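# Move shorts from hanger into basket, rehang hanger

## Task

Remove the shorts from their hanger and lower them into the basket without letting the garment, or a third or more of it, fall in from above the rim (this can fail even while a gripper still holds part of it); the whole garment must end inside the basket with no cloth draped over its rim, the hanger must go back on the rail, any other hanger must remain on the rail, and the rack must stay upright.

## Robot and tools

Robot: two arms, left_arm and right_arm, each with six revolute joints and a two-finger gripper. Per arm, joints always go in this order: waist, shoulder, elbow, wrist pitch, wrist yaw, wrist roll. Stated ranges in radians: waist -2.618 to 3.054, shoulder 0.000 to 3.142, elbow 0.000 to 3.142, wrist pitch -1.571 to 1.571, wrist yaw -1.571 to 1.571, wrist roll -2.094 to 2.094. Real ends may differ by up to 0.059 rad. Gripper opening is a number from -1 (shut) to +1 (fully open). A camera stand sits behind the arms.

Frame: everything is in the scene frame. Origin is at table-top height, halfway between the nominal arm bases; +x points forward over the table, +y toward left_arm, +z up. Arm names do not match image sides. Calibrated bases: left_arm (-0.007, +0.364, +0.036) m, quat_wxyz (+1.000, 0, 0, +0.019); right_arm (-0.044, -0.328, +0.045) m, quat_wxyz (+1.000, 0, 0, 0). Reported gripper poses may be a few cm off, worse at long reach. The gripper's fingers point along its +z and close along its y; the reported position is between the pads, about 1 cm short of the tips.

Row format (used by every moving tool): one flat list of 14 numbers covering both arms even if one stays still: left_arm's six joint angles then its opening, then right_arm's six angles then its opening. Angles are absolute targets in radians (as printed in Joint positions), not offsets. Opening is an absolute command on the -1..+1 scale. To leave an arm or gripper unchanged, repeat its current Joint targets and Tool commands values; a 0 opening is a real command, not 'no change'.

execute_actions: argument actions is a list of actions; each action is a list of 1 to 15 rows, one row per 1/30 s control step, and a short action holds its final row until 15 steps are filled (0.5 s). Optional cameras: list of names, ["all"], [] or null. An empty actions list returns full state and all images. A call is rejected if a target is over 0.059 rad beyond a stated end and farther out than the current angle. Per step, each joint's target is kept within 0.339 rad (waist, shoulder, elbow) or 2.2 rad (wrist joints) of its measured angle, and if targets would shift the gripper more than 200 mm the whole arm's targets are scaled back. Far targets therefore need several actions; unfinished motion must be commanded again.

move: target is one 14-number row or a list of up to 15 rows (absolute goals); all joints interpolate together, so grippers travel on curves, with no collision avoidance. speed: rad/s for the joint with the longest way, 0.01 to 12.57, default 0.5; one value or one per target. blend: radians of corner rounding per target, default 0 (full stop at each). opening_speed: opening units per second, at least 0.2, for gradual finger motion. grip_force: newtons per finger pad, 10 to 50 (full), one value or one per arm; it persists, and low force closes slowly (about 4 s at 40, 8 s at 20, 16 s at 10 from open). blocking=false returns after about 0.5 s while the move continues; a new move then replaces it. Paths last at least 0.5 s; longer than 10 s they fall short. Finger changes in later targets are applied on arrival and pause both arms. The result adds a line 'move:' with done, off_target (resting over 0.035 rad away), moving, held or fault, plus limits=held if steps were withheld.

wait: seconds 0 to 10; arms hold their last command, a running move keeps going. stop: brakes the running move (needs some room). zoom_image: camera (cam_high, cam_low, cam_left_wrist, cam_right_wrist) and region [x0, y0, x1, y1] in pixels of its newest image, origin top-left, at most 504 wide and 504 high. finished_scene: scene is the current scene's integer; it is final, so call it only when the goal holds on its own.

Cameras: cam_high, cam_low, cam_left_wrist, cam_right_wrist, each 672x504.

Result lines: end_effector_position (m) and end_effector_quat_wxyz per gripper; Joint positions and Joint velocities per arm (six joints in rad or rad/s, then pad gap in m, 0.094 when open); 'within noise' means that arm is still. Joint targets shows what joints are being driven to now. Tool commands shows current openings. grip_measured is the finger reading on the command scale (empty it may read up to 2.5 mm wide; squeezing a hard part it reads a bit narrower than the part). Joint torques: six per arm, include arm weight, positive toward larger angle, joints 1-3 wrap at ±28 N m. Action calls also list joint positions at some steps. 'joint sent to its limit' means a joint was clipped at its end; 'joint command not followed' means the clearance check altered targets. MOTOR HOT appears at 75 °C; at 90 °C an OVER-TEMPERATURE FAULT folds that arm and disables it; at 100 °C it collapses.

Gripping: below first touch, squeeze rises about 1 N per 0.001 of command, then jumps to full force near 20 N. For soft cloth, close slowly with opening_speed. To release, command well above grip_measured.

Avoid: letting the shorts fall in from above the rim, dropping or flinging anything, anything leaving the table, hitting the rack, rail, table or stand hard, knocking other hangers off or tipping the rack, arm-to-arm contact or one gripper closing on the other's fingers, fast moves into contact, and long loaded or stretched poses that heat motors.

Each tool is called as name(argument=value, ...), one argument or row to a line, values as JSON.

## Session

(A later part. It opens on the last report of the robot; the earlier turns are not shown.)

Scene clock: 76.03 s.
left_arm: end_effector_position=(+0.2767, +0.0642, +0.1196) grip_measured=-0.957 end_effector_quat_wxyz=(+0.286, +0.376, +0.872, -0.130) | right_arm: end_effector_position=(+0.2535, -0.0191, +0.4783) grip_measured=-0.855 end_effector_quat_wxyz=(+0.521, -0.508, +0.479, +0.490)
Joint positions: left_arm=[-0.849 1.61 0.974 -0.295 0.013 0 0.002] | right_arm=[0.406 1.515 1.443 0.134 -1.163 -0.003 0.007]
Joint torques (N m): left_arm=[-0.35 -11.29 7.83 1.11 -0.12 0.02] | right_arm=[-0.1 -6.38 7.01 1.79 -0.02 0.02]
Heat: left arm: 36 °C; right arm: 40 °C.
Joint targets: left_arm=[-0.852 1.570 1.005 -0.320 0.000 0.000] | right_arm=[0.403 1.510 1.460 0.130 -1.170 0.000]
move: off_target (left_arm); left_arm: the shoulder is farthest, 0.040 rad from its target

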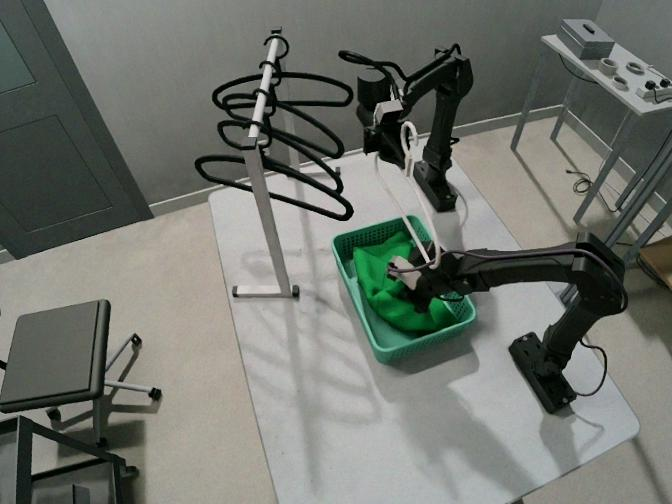

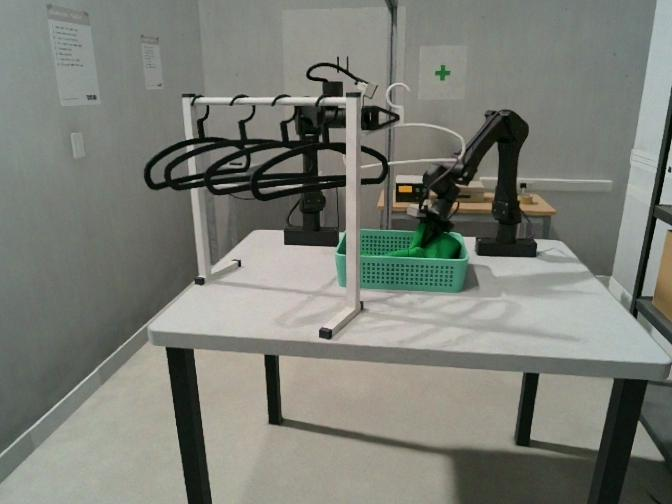

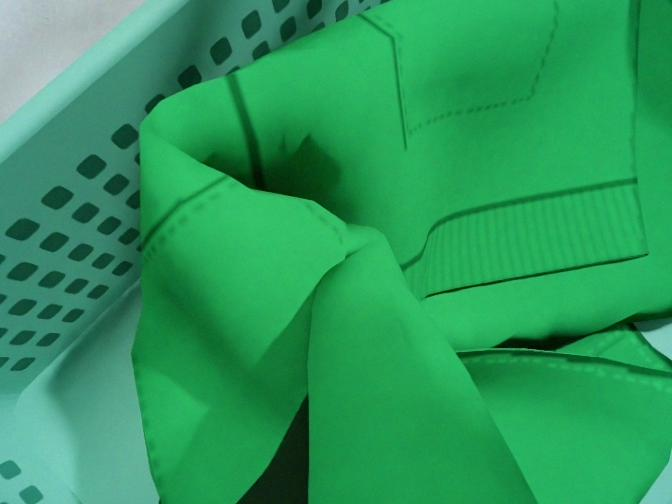

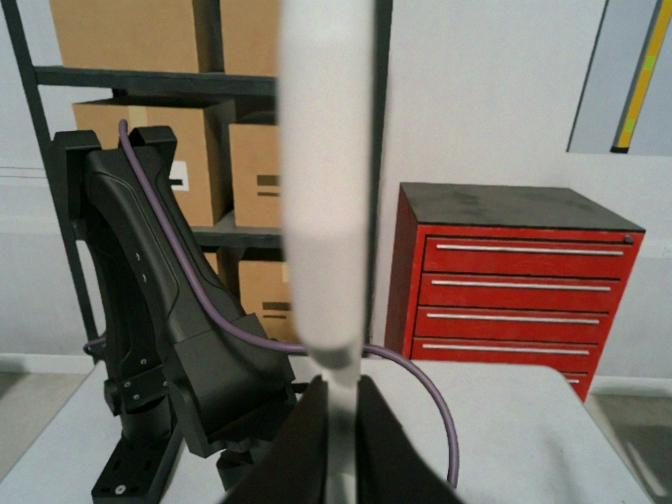

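move(
  target=[
    [-0.852,1.57,1.005,-0.32,0.0,0,0.2,0.403,1.51,1.46,0.13,-1.17,0,-1],
    [-0.852,0.85,0.974,-0.95,0.0,0,0.2,0.5,1.05,2.4,-1.3,-0.8,0,-1],
    [0,0.277,0.445,-0.94,0.0,0,0.2,-0.327,1.05,2.5,-1.4,0,0,-1],
  ],
  speed=0.6,
  opening_speed=1.5,
  blend=[0,0.1,0],
  cameras=["all"],
)

zoom_image(
  camera="cam_high",
  region=[180, 10, 500, 370],
)

zoom_image(
  camera="cam_low",
  region=[130, 20, 490, 320],
)

Scene clock: 82.87 s.
left_arm: end_effector_position=(+0.1725, +0.3690, +0.1568) grip_measured=+0.198 end_effector_quat_wxyz=(+0.390, -0.013, +0.921, +0.002) | right_arm: end_effector_position=(+0.0659, -0.3620, +0.6543) grip_measured=-0.855 end_effector_quat_wxyz=(+0.712, +0.106, +0.684, -0.113)
Joint positions: left_arm=[-0.006 0.297 0.463 -0.934 0.009 0 0.056] | right_arm=[-0.321 1.056 2.489 -1.393 -0.009 -0.003 0.007]
Joint torques (N m): left_arm=[0.5 1.05 4.01 1.46 -0.1 0.02] | right_arm=[-0.39 3.84 1.33 2.28 0.07 -0.01]
Heat: left arm: 36 °C; right arm: 40 °C.
Joint targets: left_arm=[0.000 0.277 0.445 -0.940 0.000 0.000] | right_arm=[-0.327 1.050 2.500 -1.400 0.000 0.000]
move: done

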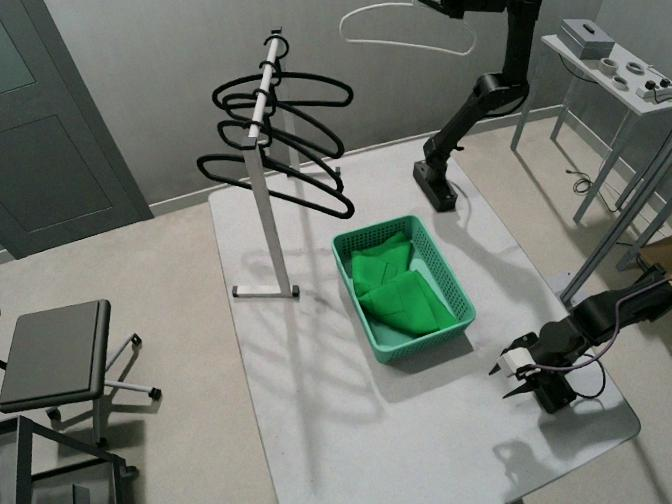

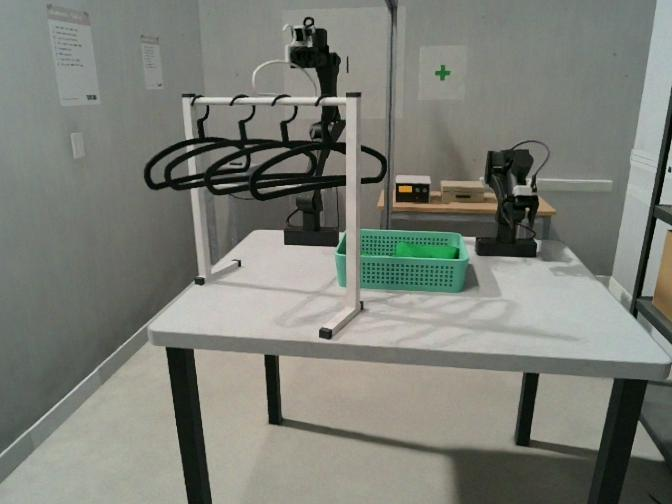

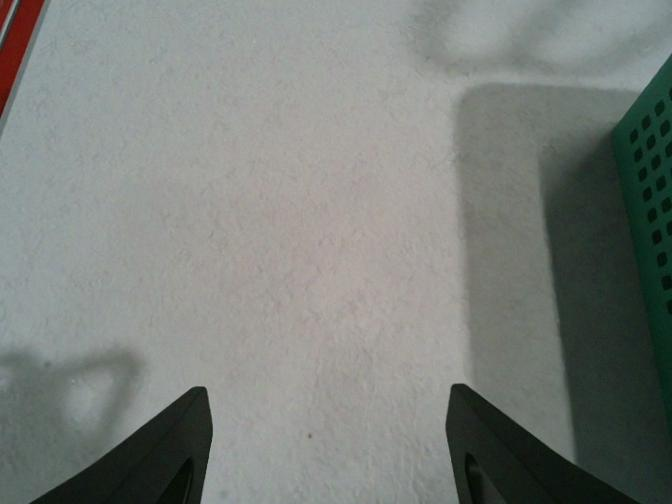

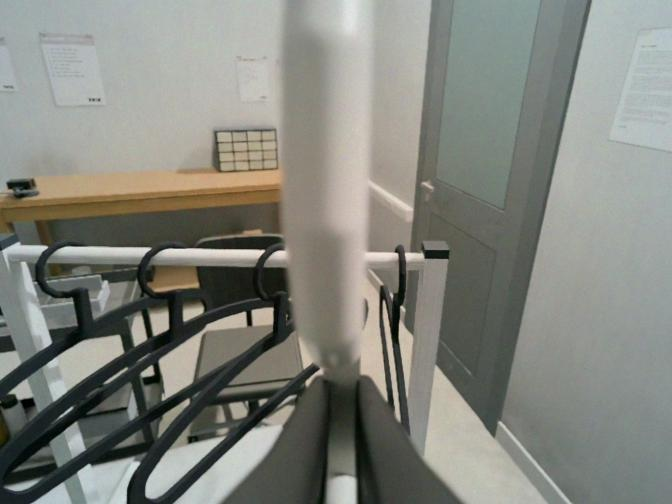

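Scaled by 1.400.

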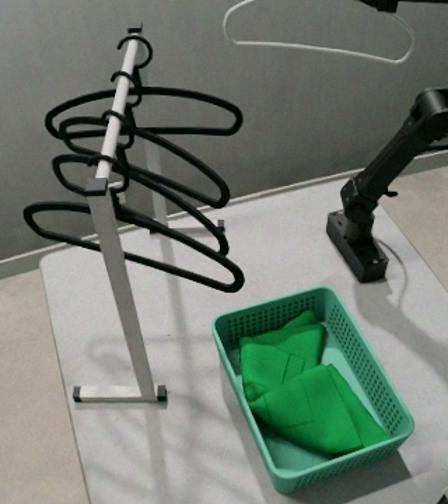

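Scaled by 1.400.

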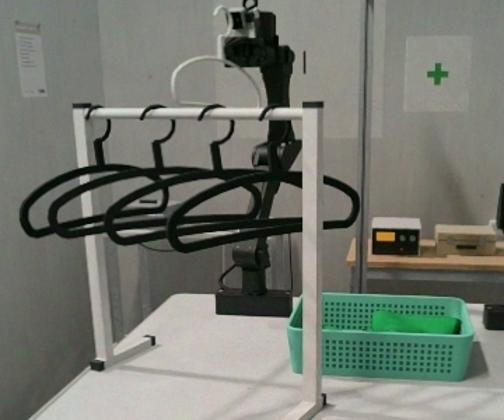

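move(
  target=[
    [0,0.277,0.445,-0.94,0,0,0.2,-0.335,0.421,1.36,-0.94,0,0,-1],
    [0,0.277,0.445,-0.94,0,0,0.2,-0.335,0.71,1.213,-0.50,0,0,-1],
    [0,0.277,0.445,-0.94,0,0,0.2,-0.335,1.028,1.273,-0.245,0,0,-1],
  ],
  speed=[0.6,0.4,0.3],
  blend=[0.05,0.05,0],
  cameras=["all"],
)

zoom_image(
  camera="cam_high",
  region=[180, 0, 480, 230],
)

zoom_image(
  camera="cam_low",
  region=[130, 60, 400, 240],
)

Scene clock: 88.37 s.
left_arm: end_effector_position=(+0.1725, +0.3690, +0.1568) grip_measured=+0.198 end_effector_quat_wxyz=(+0.390, -0.013, +0.921, +0.002) | right_arm: end_effector_position=(+0.2994, -0.4428, +0.4821) grip_measured=-0.855 end_effector_quat_wxyz=(+0.674, +0.115, +0.721, -0.110)
Joint positions: left_arm=[-0.006 0.297 0.463 -0.934 0.009 0 0.056] | right_arm=[-0.329 1.031 1.237 -0.273 -0.008 -0.003 0.007]
Joint torques (N m): left_arm=[0.5 1.06 4 1.46 -0.1 0.02] | right_arm=[-0.51 -1.83 8.29 2.65 0.1 0.02]
Heat: left arm: 36 °C; right arm: 41 °C.
Joint targets: left_arm=[0.000 0.277 0.445 -0.940 0.000 0.000] | right_arm=[-0.335 1.028 1.273 -0.245 0.000 0.000]
move: off_target (right_arm); right_arm: the elbow is farthest, 0.036 rad from its target

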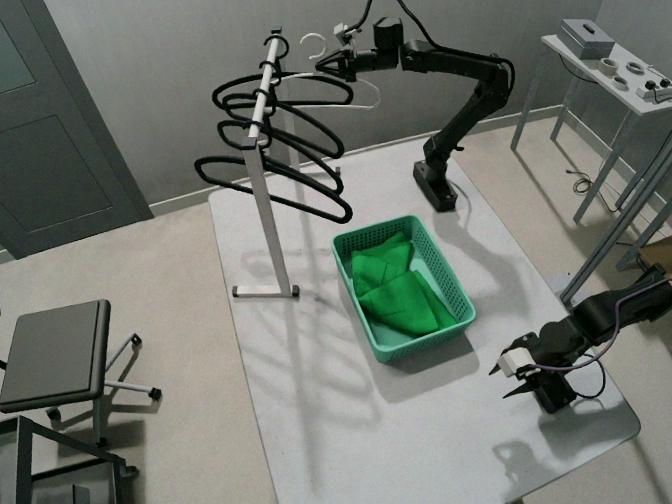

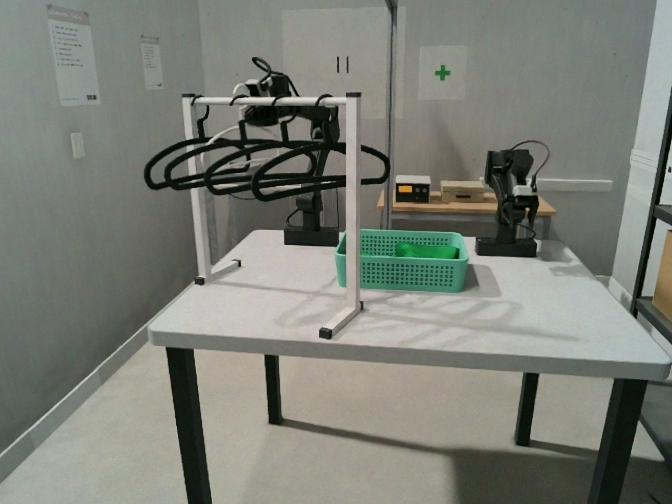

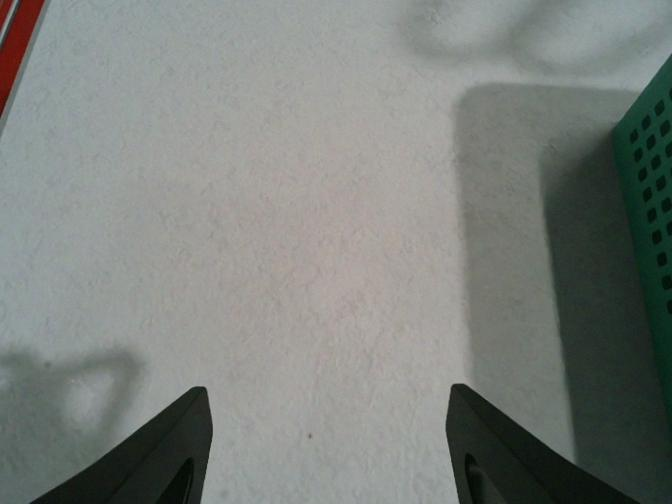

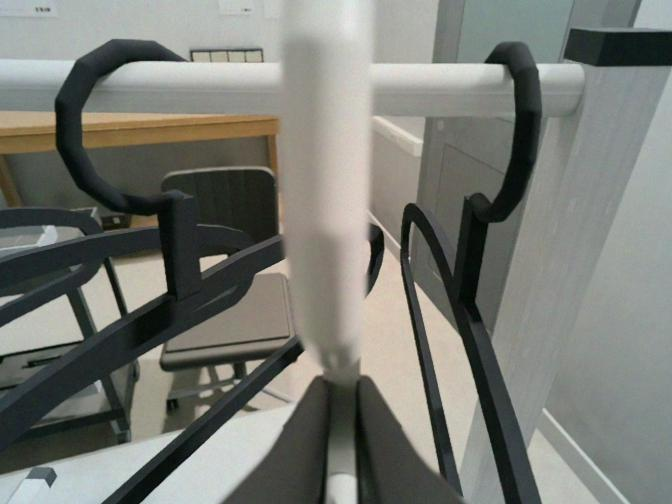

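Scaled by 1.680.

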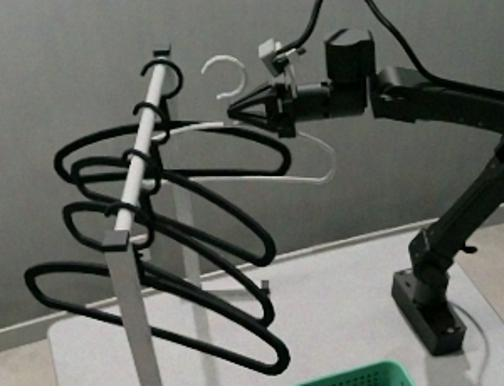

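Scaled by 1.867.

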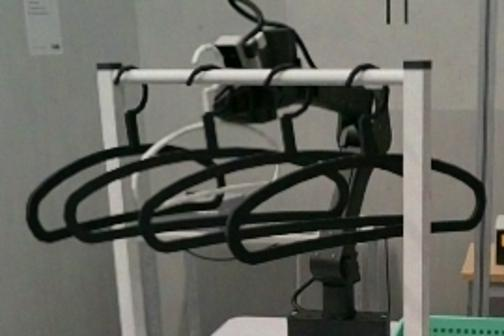

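move(
  target=[0,0.277,0.445,-0.94,0,0,0.2,-0.335,1.236,1.412,-0.125,0,0,-1],
  speed=0.2,
  cameras=["all"],
)

zoom_image(
  camera="cam_high",
  region=[180, 0, 480, 230],
)

zoom_image(
  camera="cam_low",
  region=[130, 60, 400, 240],
)

Scene clock: 90.20 s.
left_arm: end_effector_position=(+0.1725, +0.3690, +0.1568) grip_measured=+0.198 end_effector_quat_wxyz=(+0.390, -0.013, +0.921, +0.002) | right_arm: end_effector_position=(+0.3508, -0.4603, +0.5058) grip_measured=-0.855 end_effector_quat_wxyz=(+0.696, +0.112, +0.701, -0.113)
Joint positions: left_arm=[-0.006 0.297 0.463 -0.934 0.009 0 0.056] | right_arm=[-0.329 1.231 1.377 -0.153 -0.008 -0.003 0.007]
Joint torques (N m): left_arm=[0.5 1.05 4.01 1.46 -0.11 0.03] | right_arm=[-0.44 -3.23 8.38 2.68 0.05 0]
Motor temperatures (°C): left_arm=[27 32 34 36 31 27 29] | right_arm=[31 31 40 42 29 30 31]
Heat: left arm: 36 °C; right arm: 42 °C.
Joint targets: left_arm=[0.000 0.277 0.445 -0.940 0.000 0.000] | right_arm=[-0.335 1.236 1.412 -0.125 0.000 0.000]
move: done

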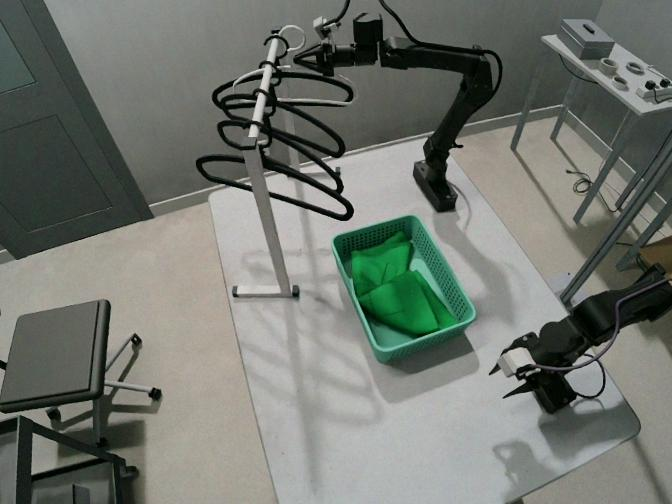

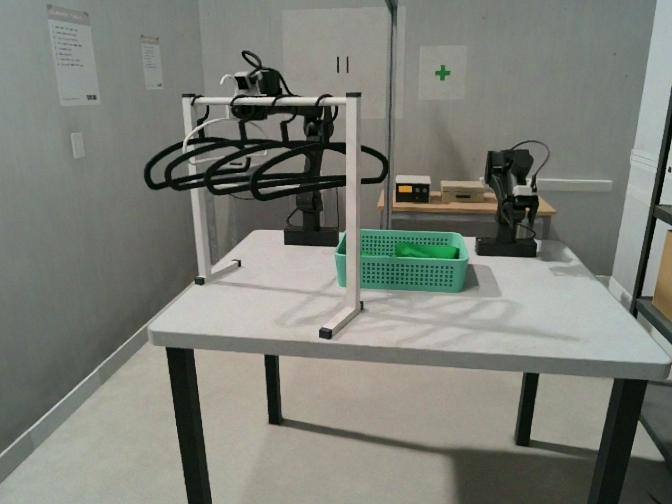

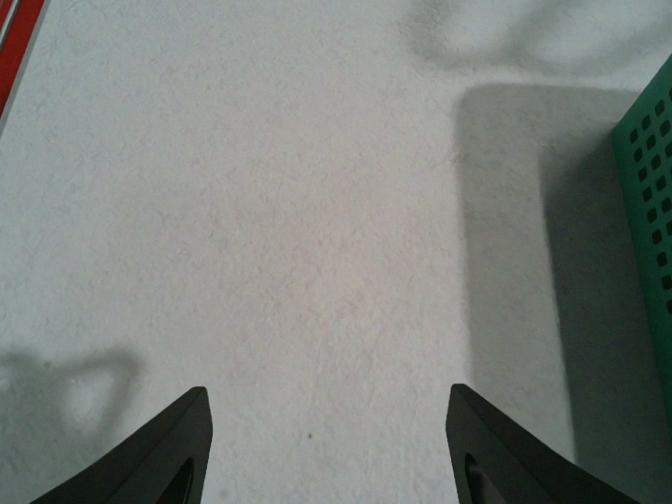

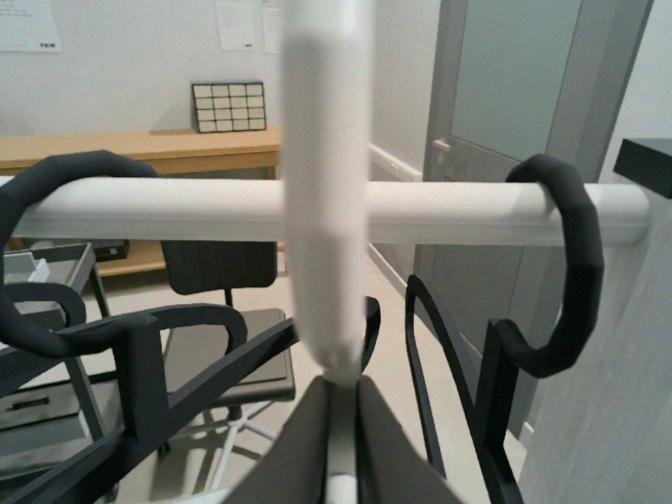

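Scaled by 1.680.

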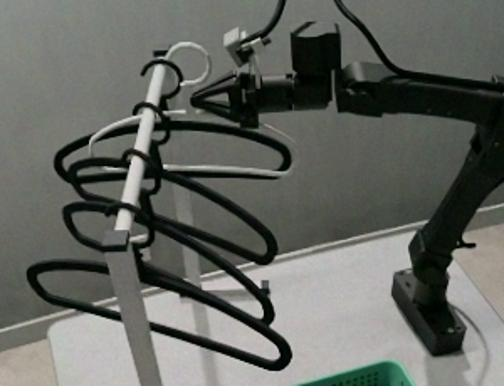

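Scaled by 1.867.

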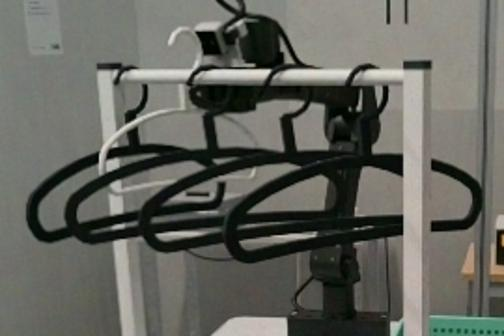

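move(
  target=[
    [0,0.277,0.445,-0.94,0,0,0.2,-0.335,1.33,1.462,-0.105,0,0,-1],
    [0,0.277,0.445,-0.94,0,0,0.2,-0.335,1.41,1.533,-0.08,0,0,-1],
  ],
  speed=0.15,
  blend=[0.02,0],
  cameras=["all"],
)

zoom_image(
  camera="cam_high",
  region=[180, 0, 480, 230],
)

zoom_image(
  camera="cam_low",
  region=[130, 60, 400, 240],
)

Scene clock: 91.87 s.
left_arm: end_effector_position=(+0.1725, +0.3690, +0.1568) grip_measured=+0.198 end_effector_quat_wxyz=(+0.390, -0.013, +0.921, +0.002) | right_arm: end_effector_position=(+0.3975, -0.4763, +0.4928) grip_measured=-0.855 end_effector_quat_wxyz=(+0.681, +0.115, +0.715, -0.111)
Joint positions: left_arm=[-0.006 0.297 0.463 -0.934 0.009 0 0.056] | right_arm=[-0.329 1.404 1.491 -0.134 -0.008 -0.003 0.007]
Joint torques (N m): left_arm=[0.49 1.05 4.01 1.46 -0.11 0.02] | right_arm=[-0.43 -5.04 9.16 3.02 0.07 -0.03]
Heat: left arm: 36 °C; right arm: 42 °C.
Joint targets: left_arm=[0.000 0.277 0.445 -0.940 0.000 0.000] | right_arm=[-0.335 1.410 1.533 -0.080 0.000 0.000]
move: off_target (right_arm); right_arm: the wrist pitch is farthest, 0.054 rad from its target

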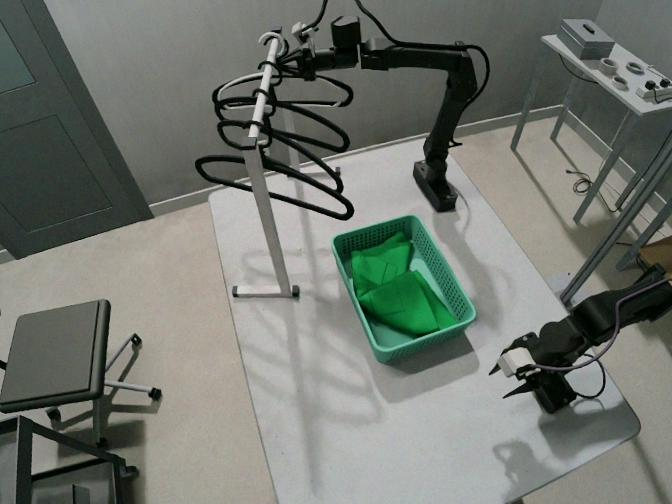

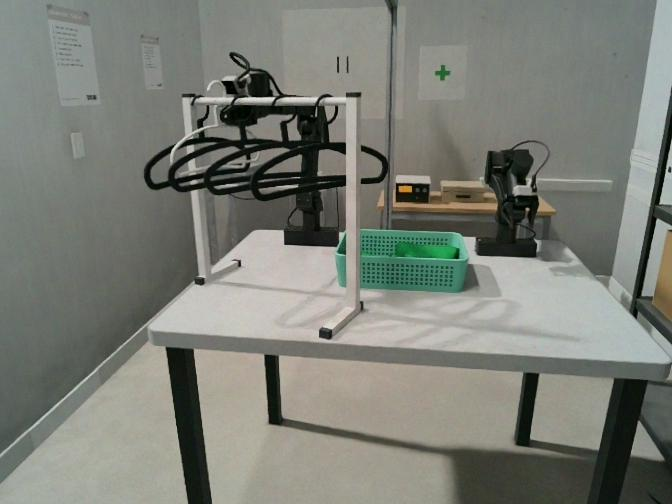

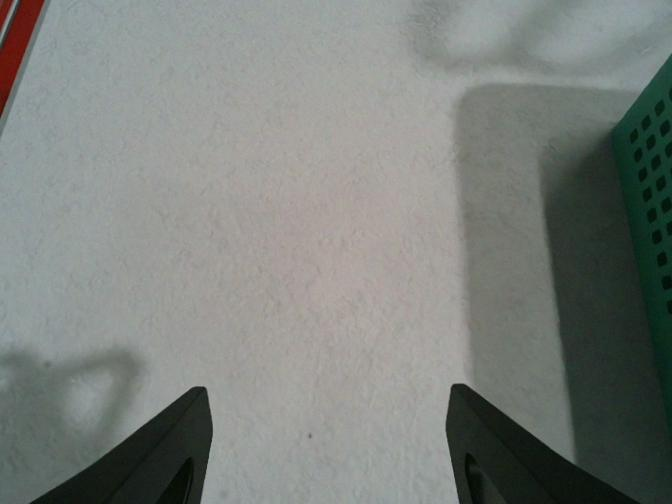

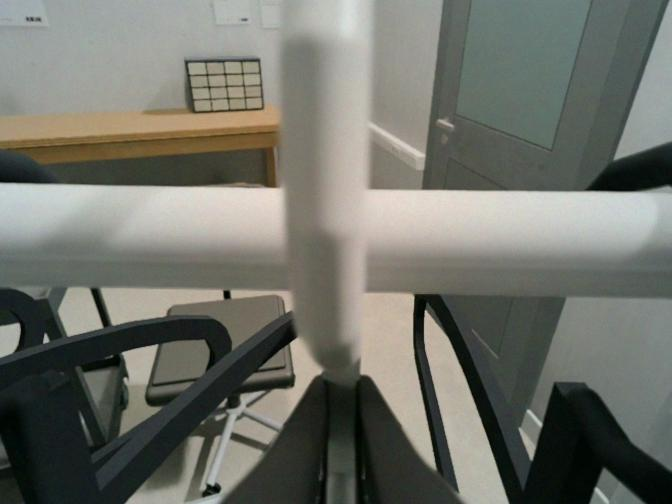

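Scaled by 1.680.

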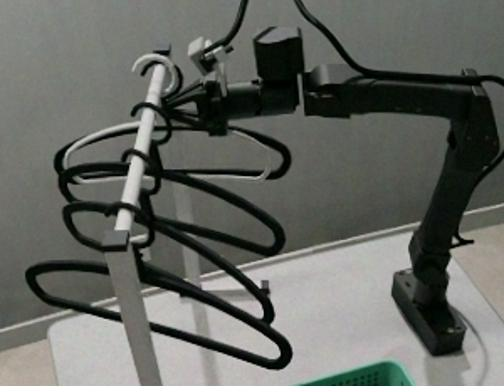

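Scaled by 1.867.

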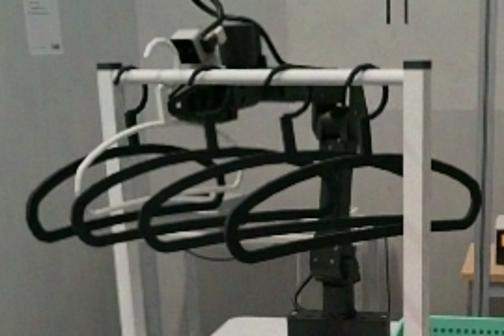

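move(
  target=[
    [0,0.277,0.445,-0.94,0,0,0.2,-0.335,1.42,1.535,-0.09,0,0,-1],
    [0,0.277,0.445,-0.94,0,0,0.2,-0.335,1.405,1.37,0.0,0,0,-1],
  ],
  speed=0.15,
  cameras=["all"],
)

zoom_image(
  camera="cam_high",
  region=[180, 0, 480, 230],
)

zoom_image(
  camera="cam_low",
  region=[130, 60, 400, 240],
)

Scene clock: 94.50 s.
left_arm: end_effector_position=(+0.1725, +0.3690, +0.1568) grip_measured=+0.198 end_effector_quat_wxyz=(+0.390, -0.013, +0.921, +0.002) | right_arm: end_effector_position=(+0.4061, -0.4792, +0.4645) grip_measured=-0.855 end_effector_quat_wxyz=(+0.679, +0.115, +0.716, -0.111)
Joint positions: left_arm=[-0.006 0.297 0.463 -0.934 0.009 0 0.056] | right_arm=[-0.329 1.41 1.385 -0.028 -0.008 -0.003 0.007]
Joint torques (N m): left_arm=[0.5 1.05 4 1.45 -0.1 0.03] | right_arm=[-0.57 -5.97 4.89 2.68 0.08 0.04]
Heat: left arm: 36 °C; right arm: 43 °C.
Joint targets: left_arm=[0.000 0.277 0.445 -0.940 0.000 0.000] | right_arm=[-0.335 1.405 1.370 0.000 0.000 0.000]
move: done

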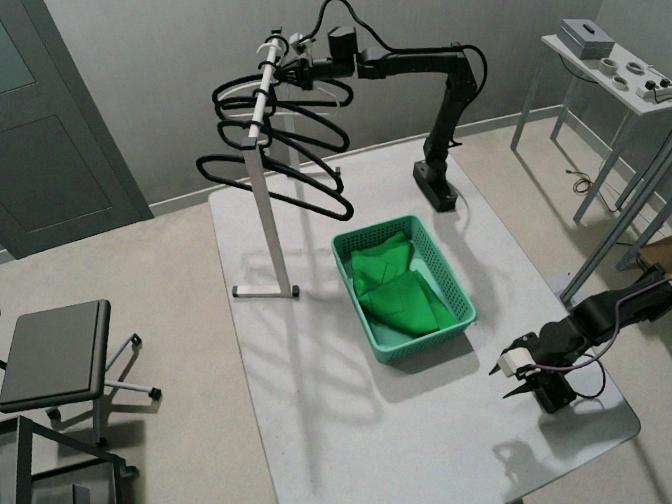

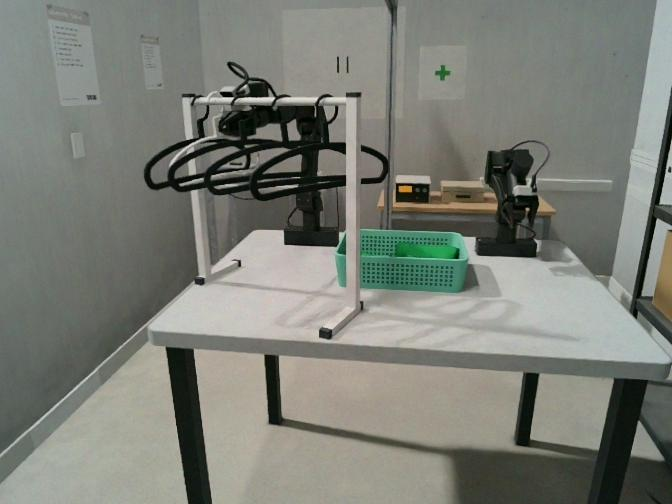

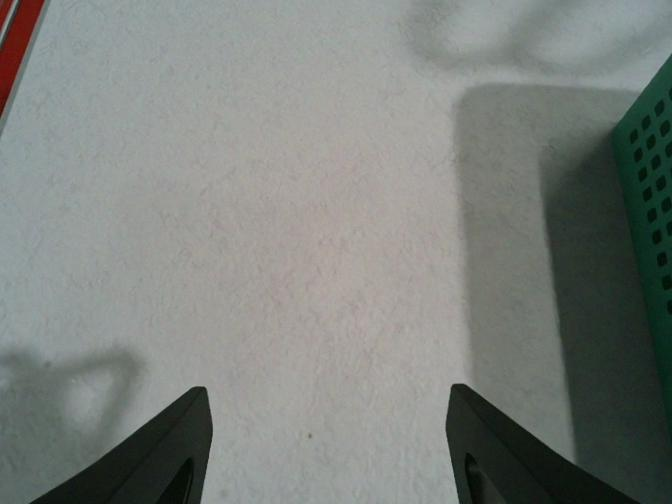

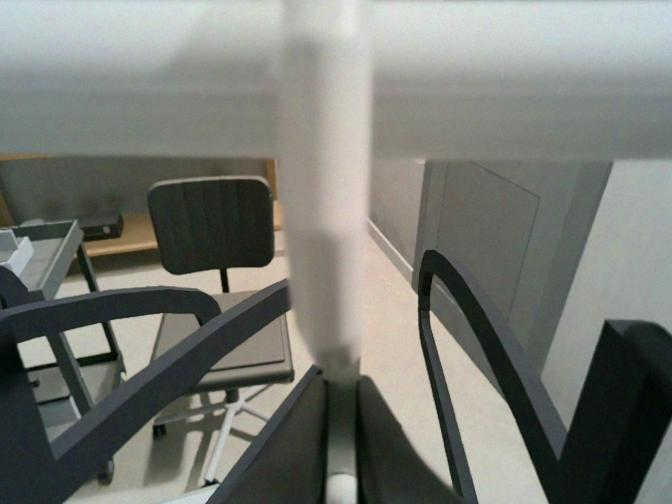

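Scaled by 1.680.

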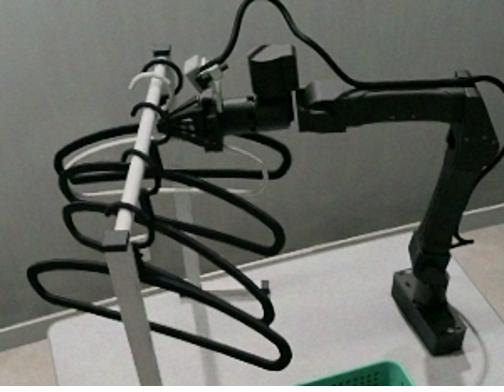

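Scaled by 1.867.

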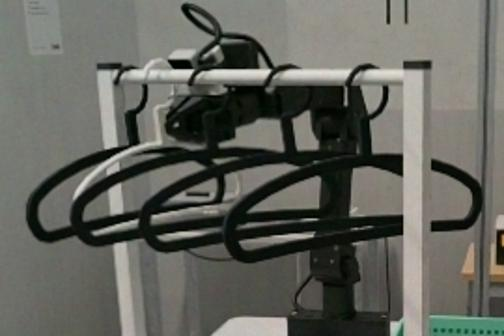

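move(
  target=[0,0.277,0.445,-0.94,0,0,0.2,-0.335,1.40,1.31,0.04,0,0,-1],
  speed=0.12,
  cameras=["cam_low","cam_high","cam_right_wrist"],
)

zoom_image(
  camera="cam_low",
  region=[130, 60, 350, 240],
)

zoom_image(
  camera="cam_high",
  region=[200, 0, 400, 150],
)

Scene clock: 95.60 s.
left_arm: end_effector_position=(+0.1725, +0.3690, +0.1568) grip_measured=+0.198 end_effector_quat_wxyz=(+0.390, -0.013, +0.921, +0.002) | right_arm: end_effector_position=(+0.4086, -0.4801, +0.4586) grip_measured=-0.855 end_effector_quat_wxyz=(+0.689, +0.113, +0.707, -0.112)
Joint positions: left_arm=[-0.006 0.297 0.463 -0.934 0.009 0 0.056] | right_arm=[-0.329 1.41 1.334 0.05 -0.008 -0.003 0.007]
Joint torques (N m): left_arm=[0.5 1.05 4.01 1.45 -0.1 0.02] | right_arm=[-0.43 -6.52 4.29 2.26 0.1 0.02]
Heat: left arm: 37 °C; right arm: 43 °C.
Joint targets: left_arm=[0.000 0.277 0.445 -0.940 0.000 0.000] | right_arm=[-0.335 1.400 1.310 0.040 0.000 0.000]
move: done
Images, in order (width x height): cam_high 672x504, cam_low 672x504, cam_right_wrist 672x504.

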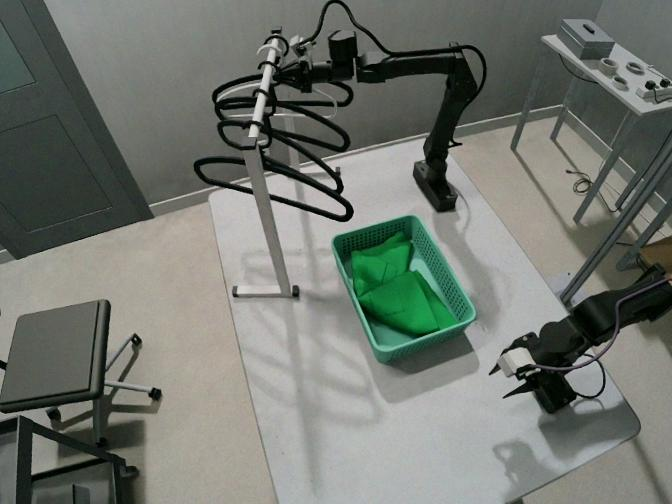

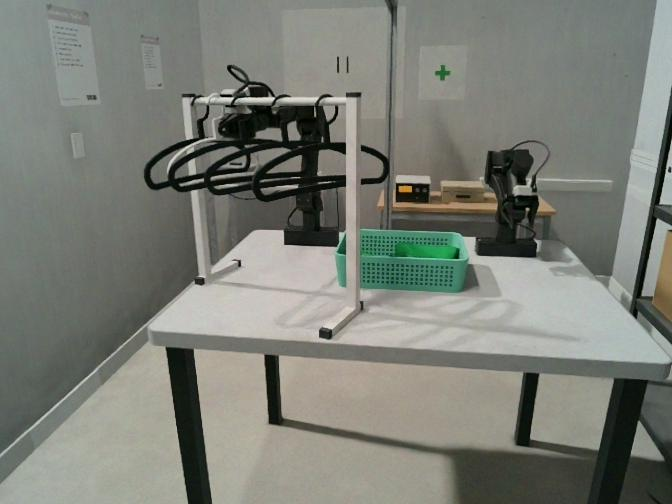

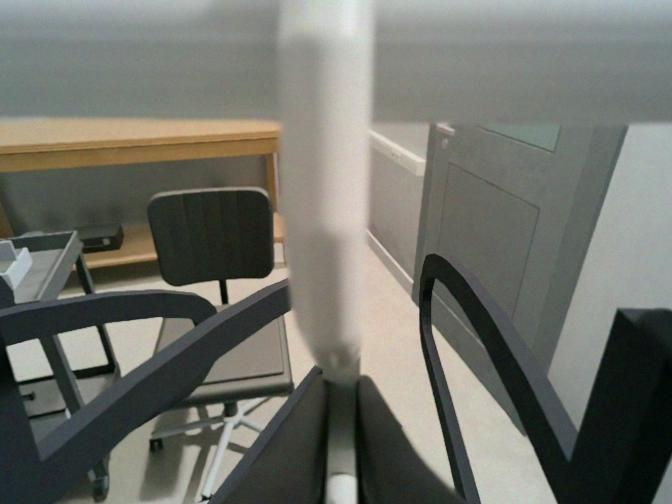

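Scaled by 2.291.

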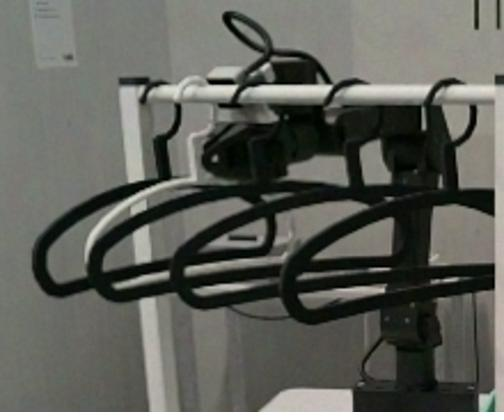

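Scaled by 2.520.

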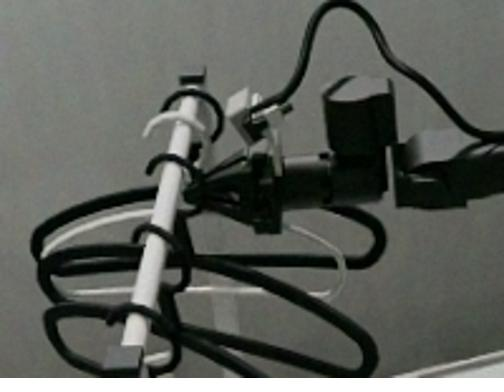

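move(
  target=[
    [0,0.277,0.445,-0.94,0,0,0.2,-0.335,1.398,1.288,0.055,0,0,-1],
    [0,0.277,0.445,-0.94,0,0,0.2,-0.335,1.398,1.288,0.055,0,0,-0.3],
  ],
  speed=0.12,
  opening_speed=0.6,
  cameras=["cam_low","cam_high","cam_right_wrist"],
)

zoom_image(
  camera="cam_low",
  region=[130, 60, 350, 240],
)

Scene clock: 97.87 s.
left_arm: end_effector_position=(+0.1725, +0.3690, +0.1568) grip_measured=+0.198 end_effector_quat_wxyz=(+0.390, -0.013, +0.921, +0.002) | right_arm: end_effector_position=(+0.4096, -0.4804, +0.4543) grip_measured=-0.302 end_effector_quat_wxyz=(+0.692, +0.113, +0.704, -0.113)
Joint positions: left_arm=[-0.006 0.297 0.463 -0.934 0.009 0 0.056] | right_arm=[-0.329 1.41 1.309 0.084 -0.008 -0.003 0.033]
Joint torques (N m): left_arm=[0.49 1.05 4.01 1.45 -0.1 0.02] | right_arm=[-0.47 -6.54 4.51 2.04 0.08 0.01]
Heat: left arm: 37 °C; right arm: 42 °C.
Joint targets: left_arm=[0.000 0.277 0.445 -0.940 0.000 0.000] | right_arm=[-0.335 1.398 1.288 0.055 0.000 0.000]
move: done
Images, in order (width x height): cam_high 672x504, cam_low 672x504, cam_right_wrist 672x504.

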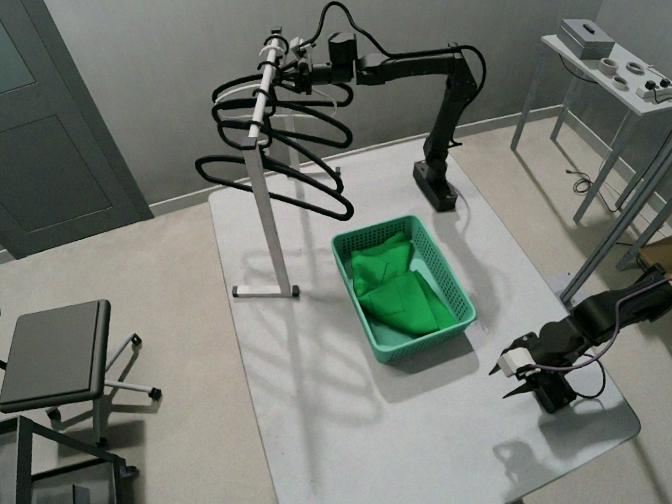

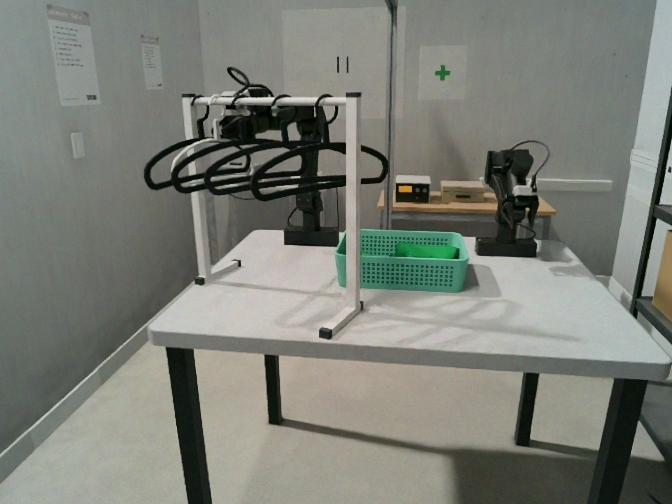

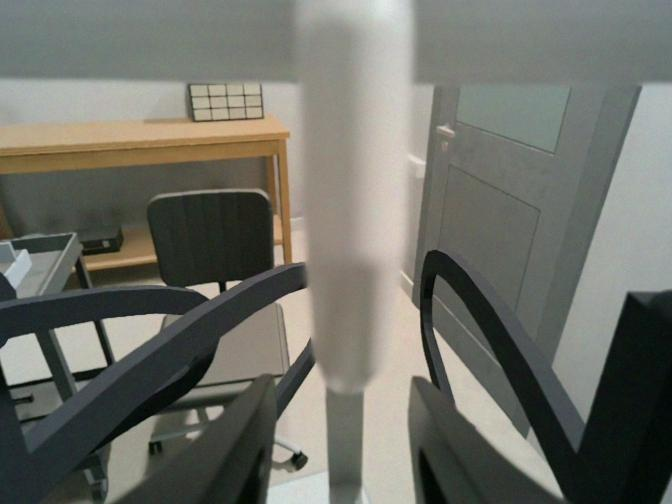

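Scaled by 2.291.

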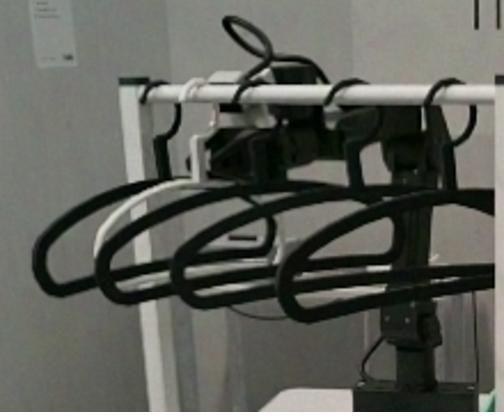

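move(
  target=[
    [0,0.277,0.445,-0.94,0,0,0.2,-0.335,1.398,1.288,0.055,0,0,-0.1],
    [0,0.277,0.445,-0.94,0,0,0.2,-0.335,1.34,1.29,0.0,0,0,-0.1],
    [0,0.277,0.445,-0.94,0,0,0.2,-0.335,1.16,1.325,-0.195,0,0,-0.1],
    [0,0.277,0.445,-0.94,0,0,0.2,-0.336,0.61,1.321,-0.761,0,0,-0.1],
  ],
  speed=[0.2,0.3,0.4,0.8],
  blend=[0,0.02,0.1,0],
  opening_speed=1.0,
  cameras=["cam_low","cam_high","cam_right_wrist"],
)

zoom_image(
  camera="cam_high",
  region=[180, 10, 500, 370],
)

zoom_image(
  camera="cam_low",
  region=[130, 60, 490, 310],
)

Scene clock: 100.87 s.
left_arm: end_effector_position=(+0.1725, +0.3690, +0.1568) grip_measured=+0.198 end_effector_quat_wxyz=(+0.390, -0.013, +0.921, +0.002) | right_arm: end_effector_position=(+0.1499, -0.3918, +0.5097) grip_measured=-0.102 end_effector_quat_wxyz=(+0.686, +0.114, +0.710, -0.112)
Joint positions: left_arm=[-0.006 0.297 0.463 -0.934 0.009 0 0.056] | right_arm=[-0.329 0.612 1.309 -0.731 -0.008 -0.003 0.042]
Joint torques (N m): left_arm=[0.5 1.06 3.99 1.45 -0.11 0.02] | right_arm=[-0.36 3 4.88 1.92 0.09 -0.01]
Heat: left arm: 37 °C; right arm: 42 °C.
Joint targets: left_arm=[0.000 0.277 0.445 -0.940 0.000 0.000] | right_arm=[-0.336 0.610 1.321 -0.761 0.000 0.000]
move: done; blend cut to 0.0975 rad at target 3
Images, in order (width x height): cam_high 672x504, cam_low 672x504, cam_right_wrist 672x504.

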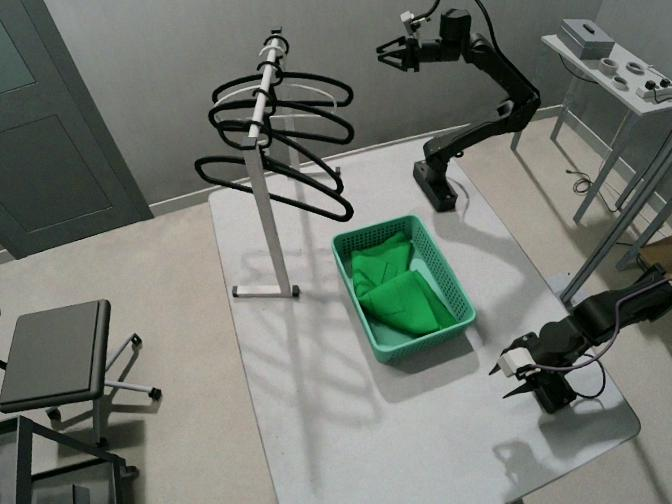

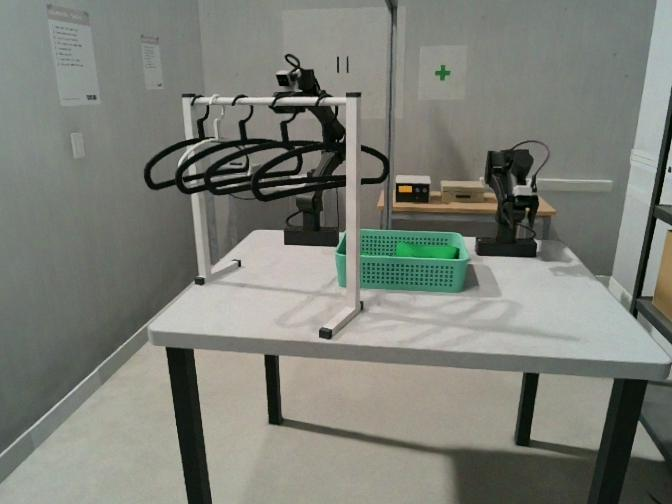

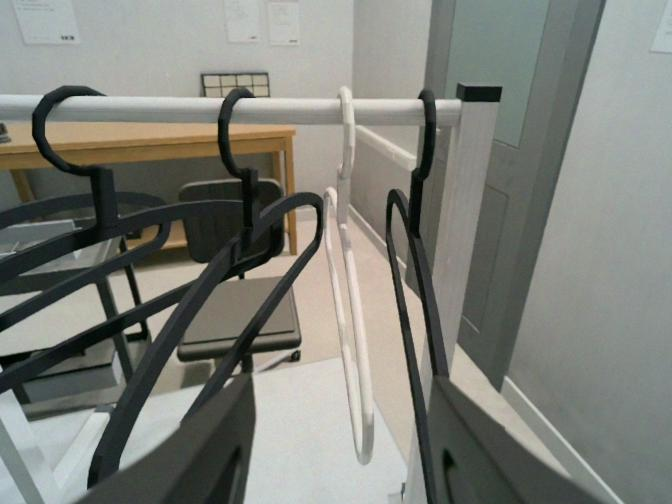

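Scaled by 1.400.

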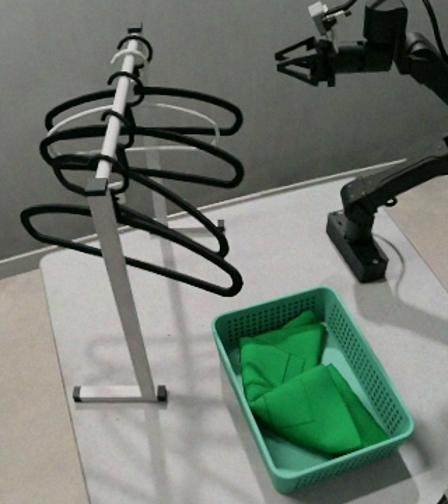

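Scaled by 1.400.

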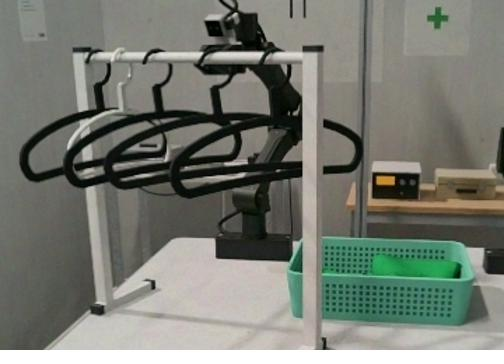

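finished_scene(
  scene=1,
)

The scene is finished: the task was done.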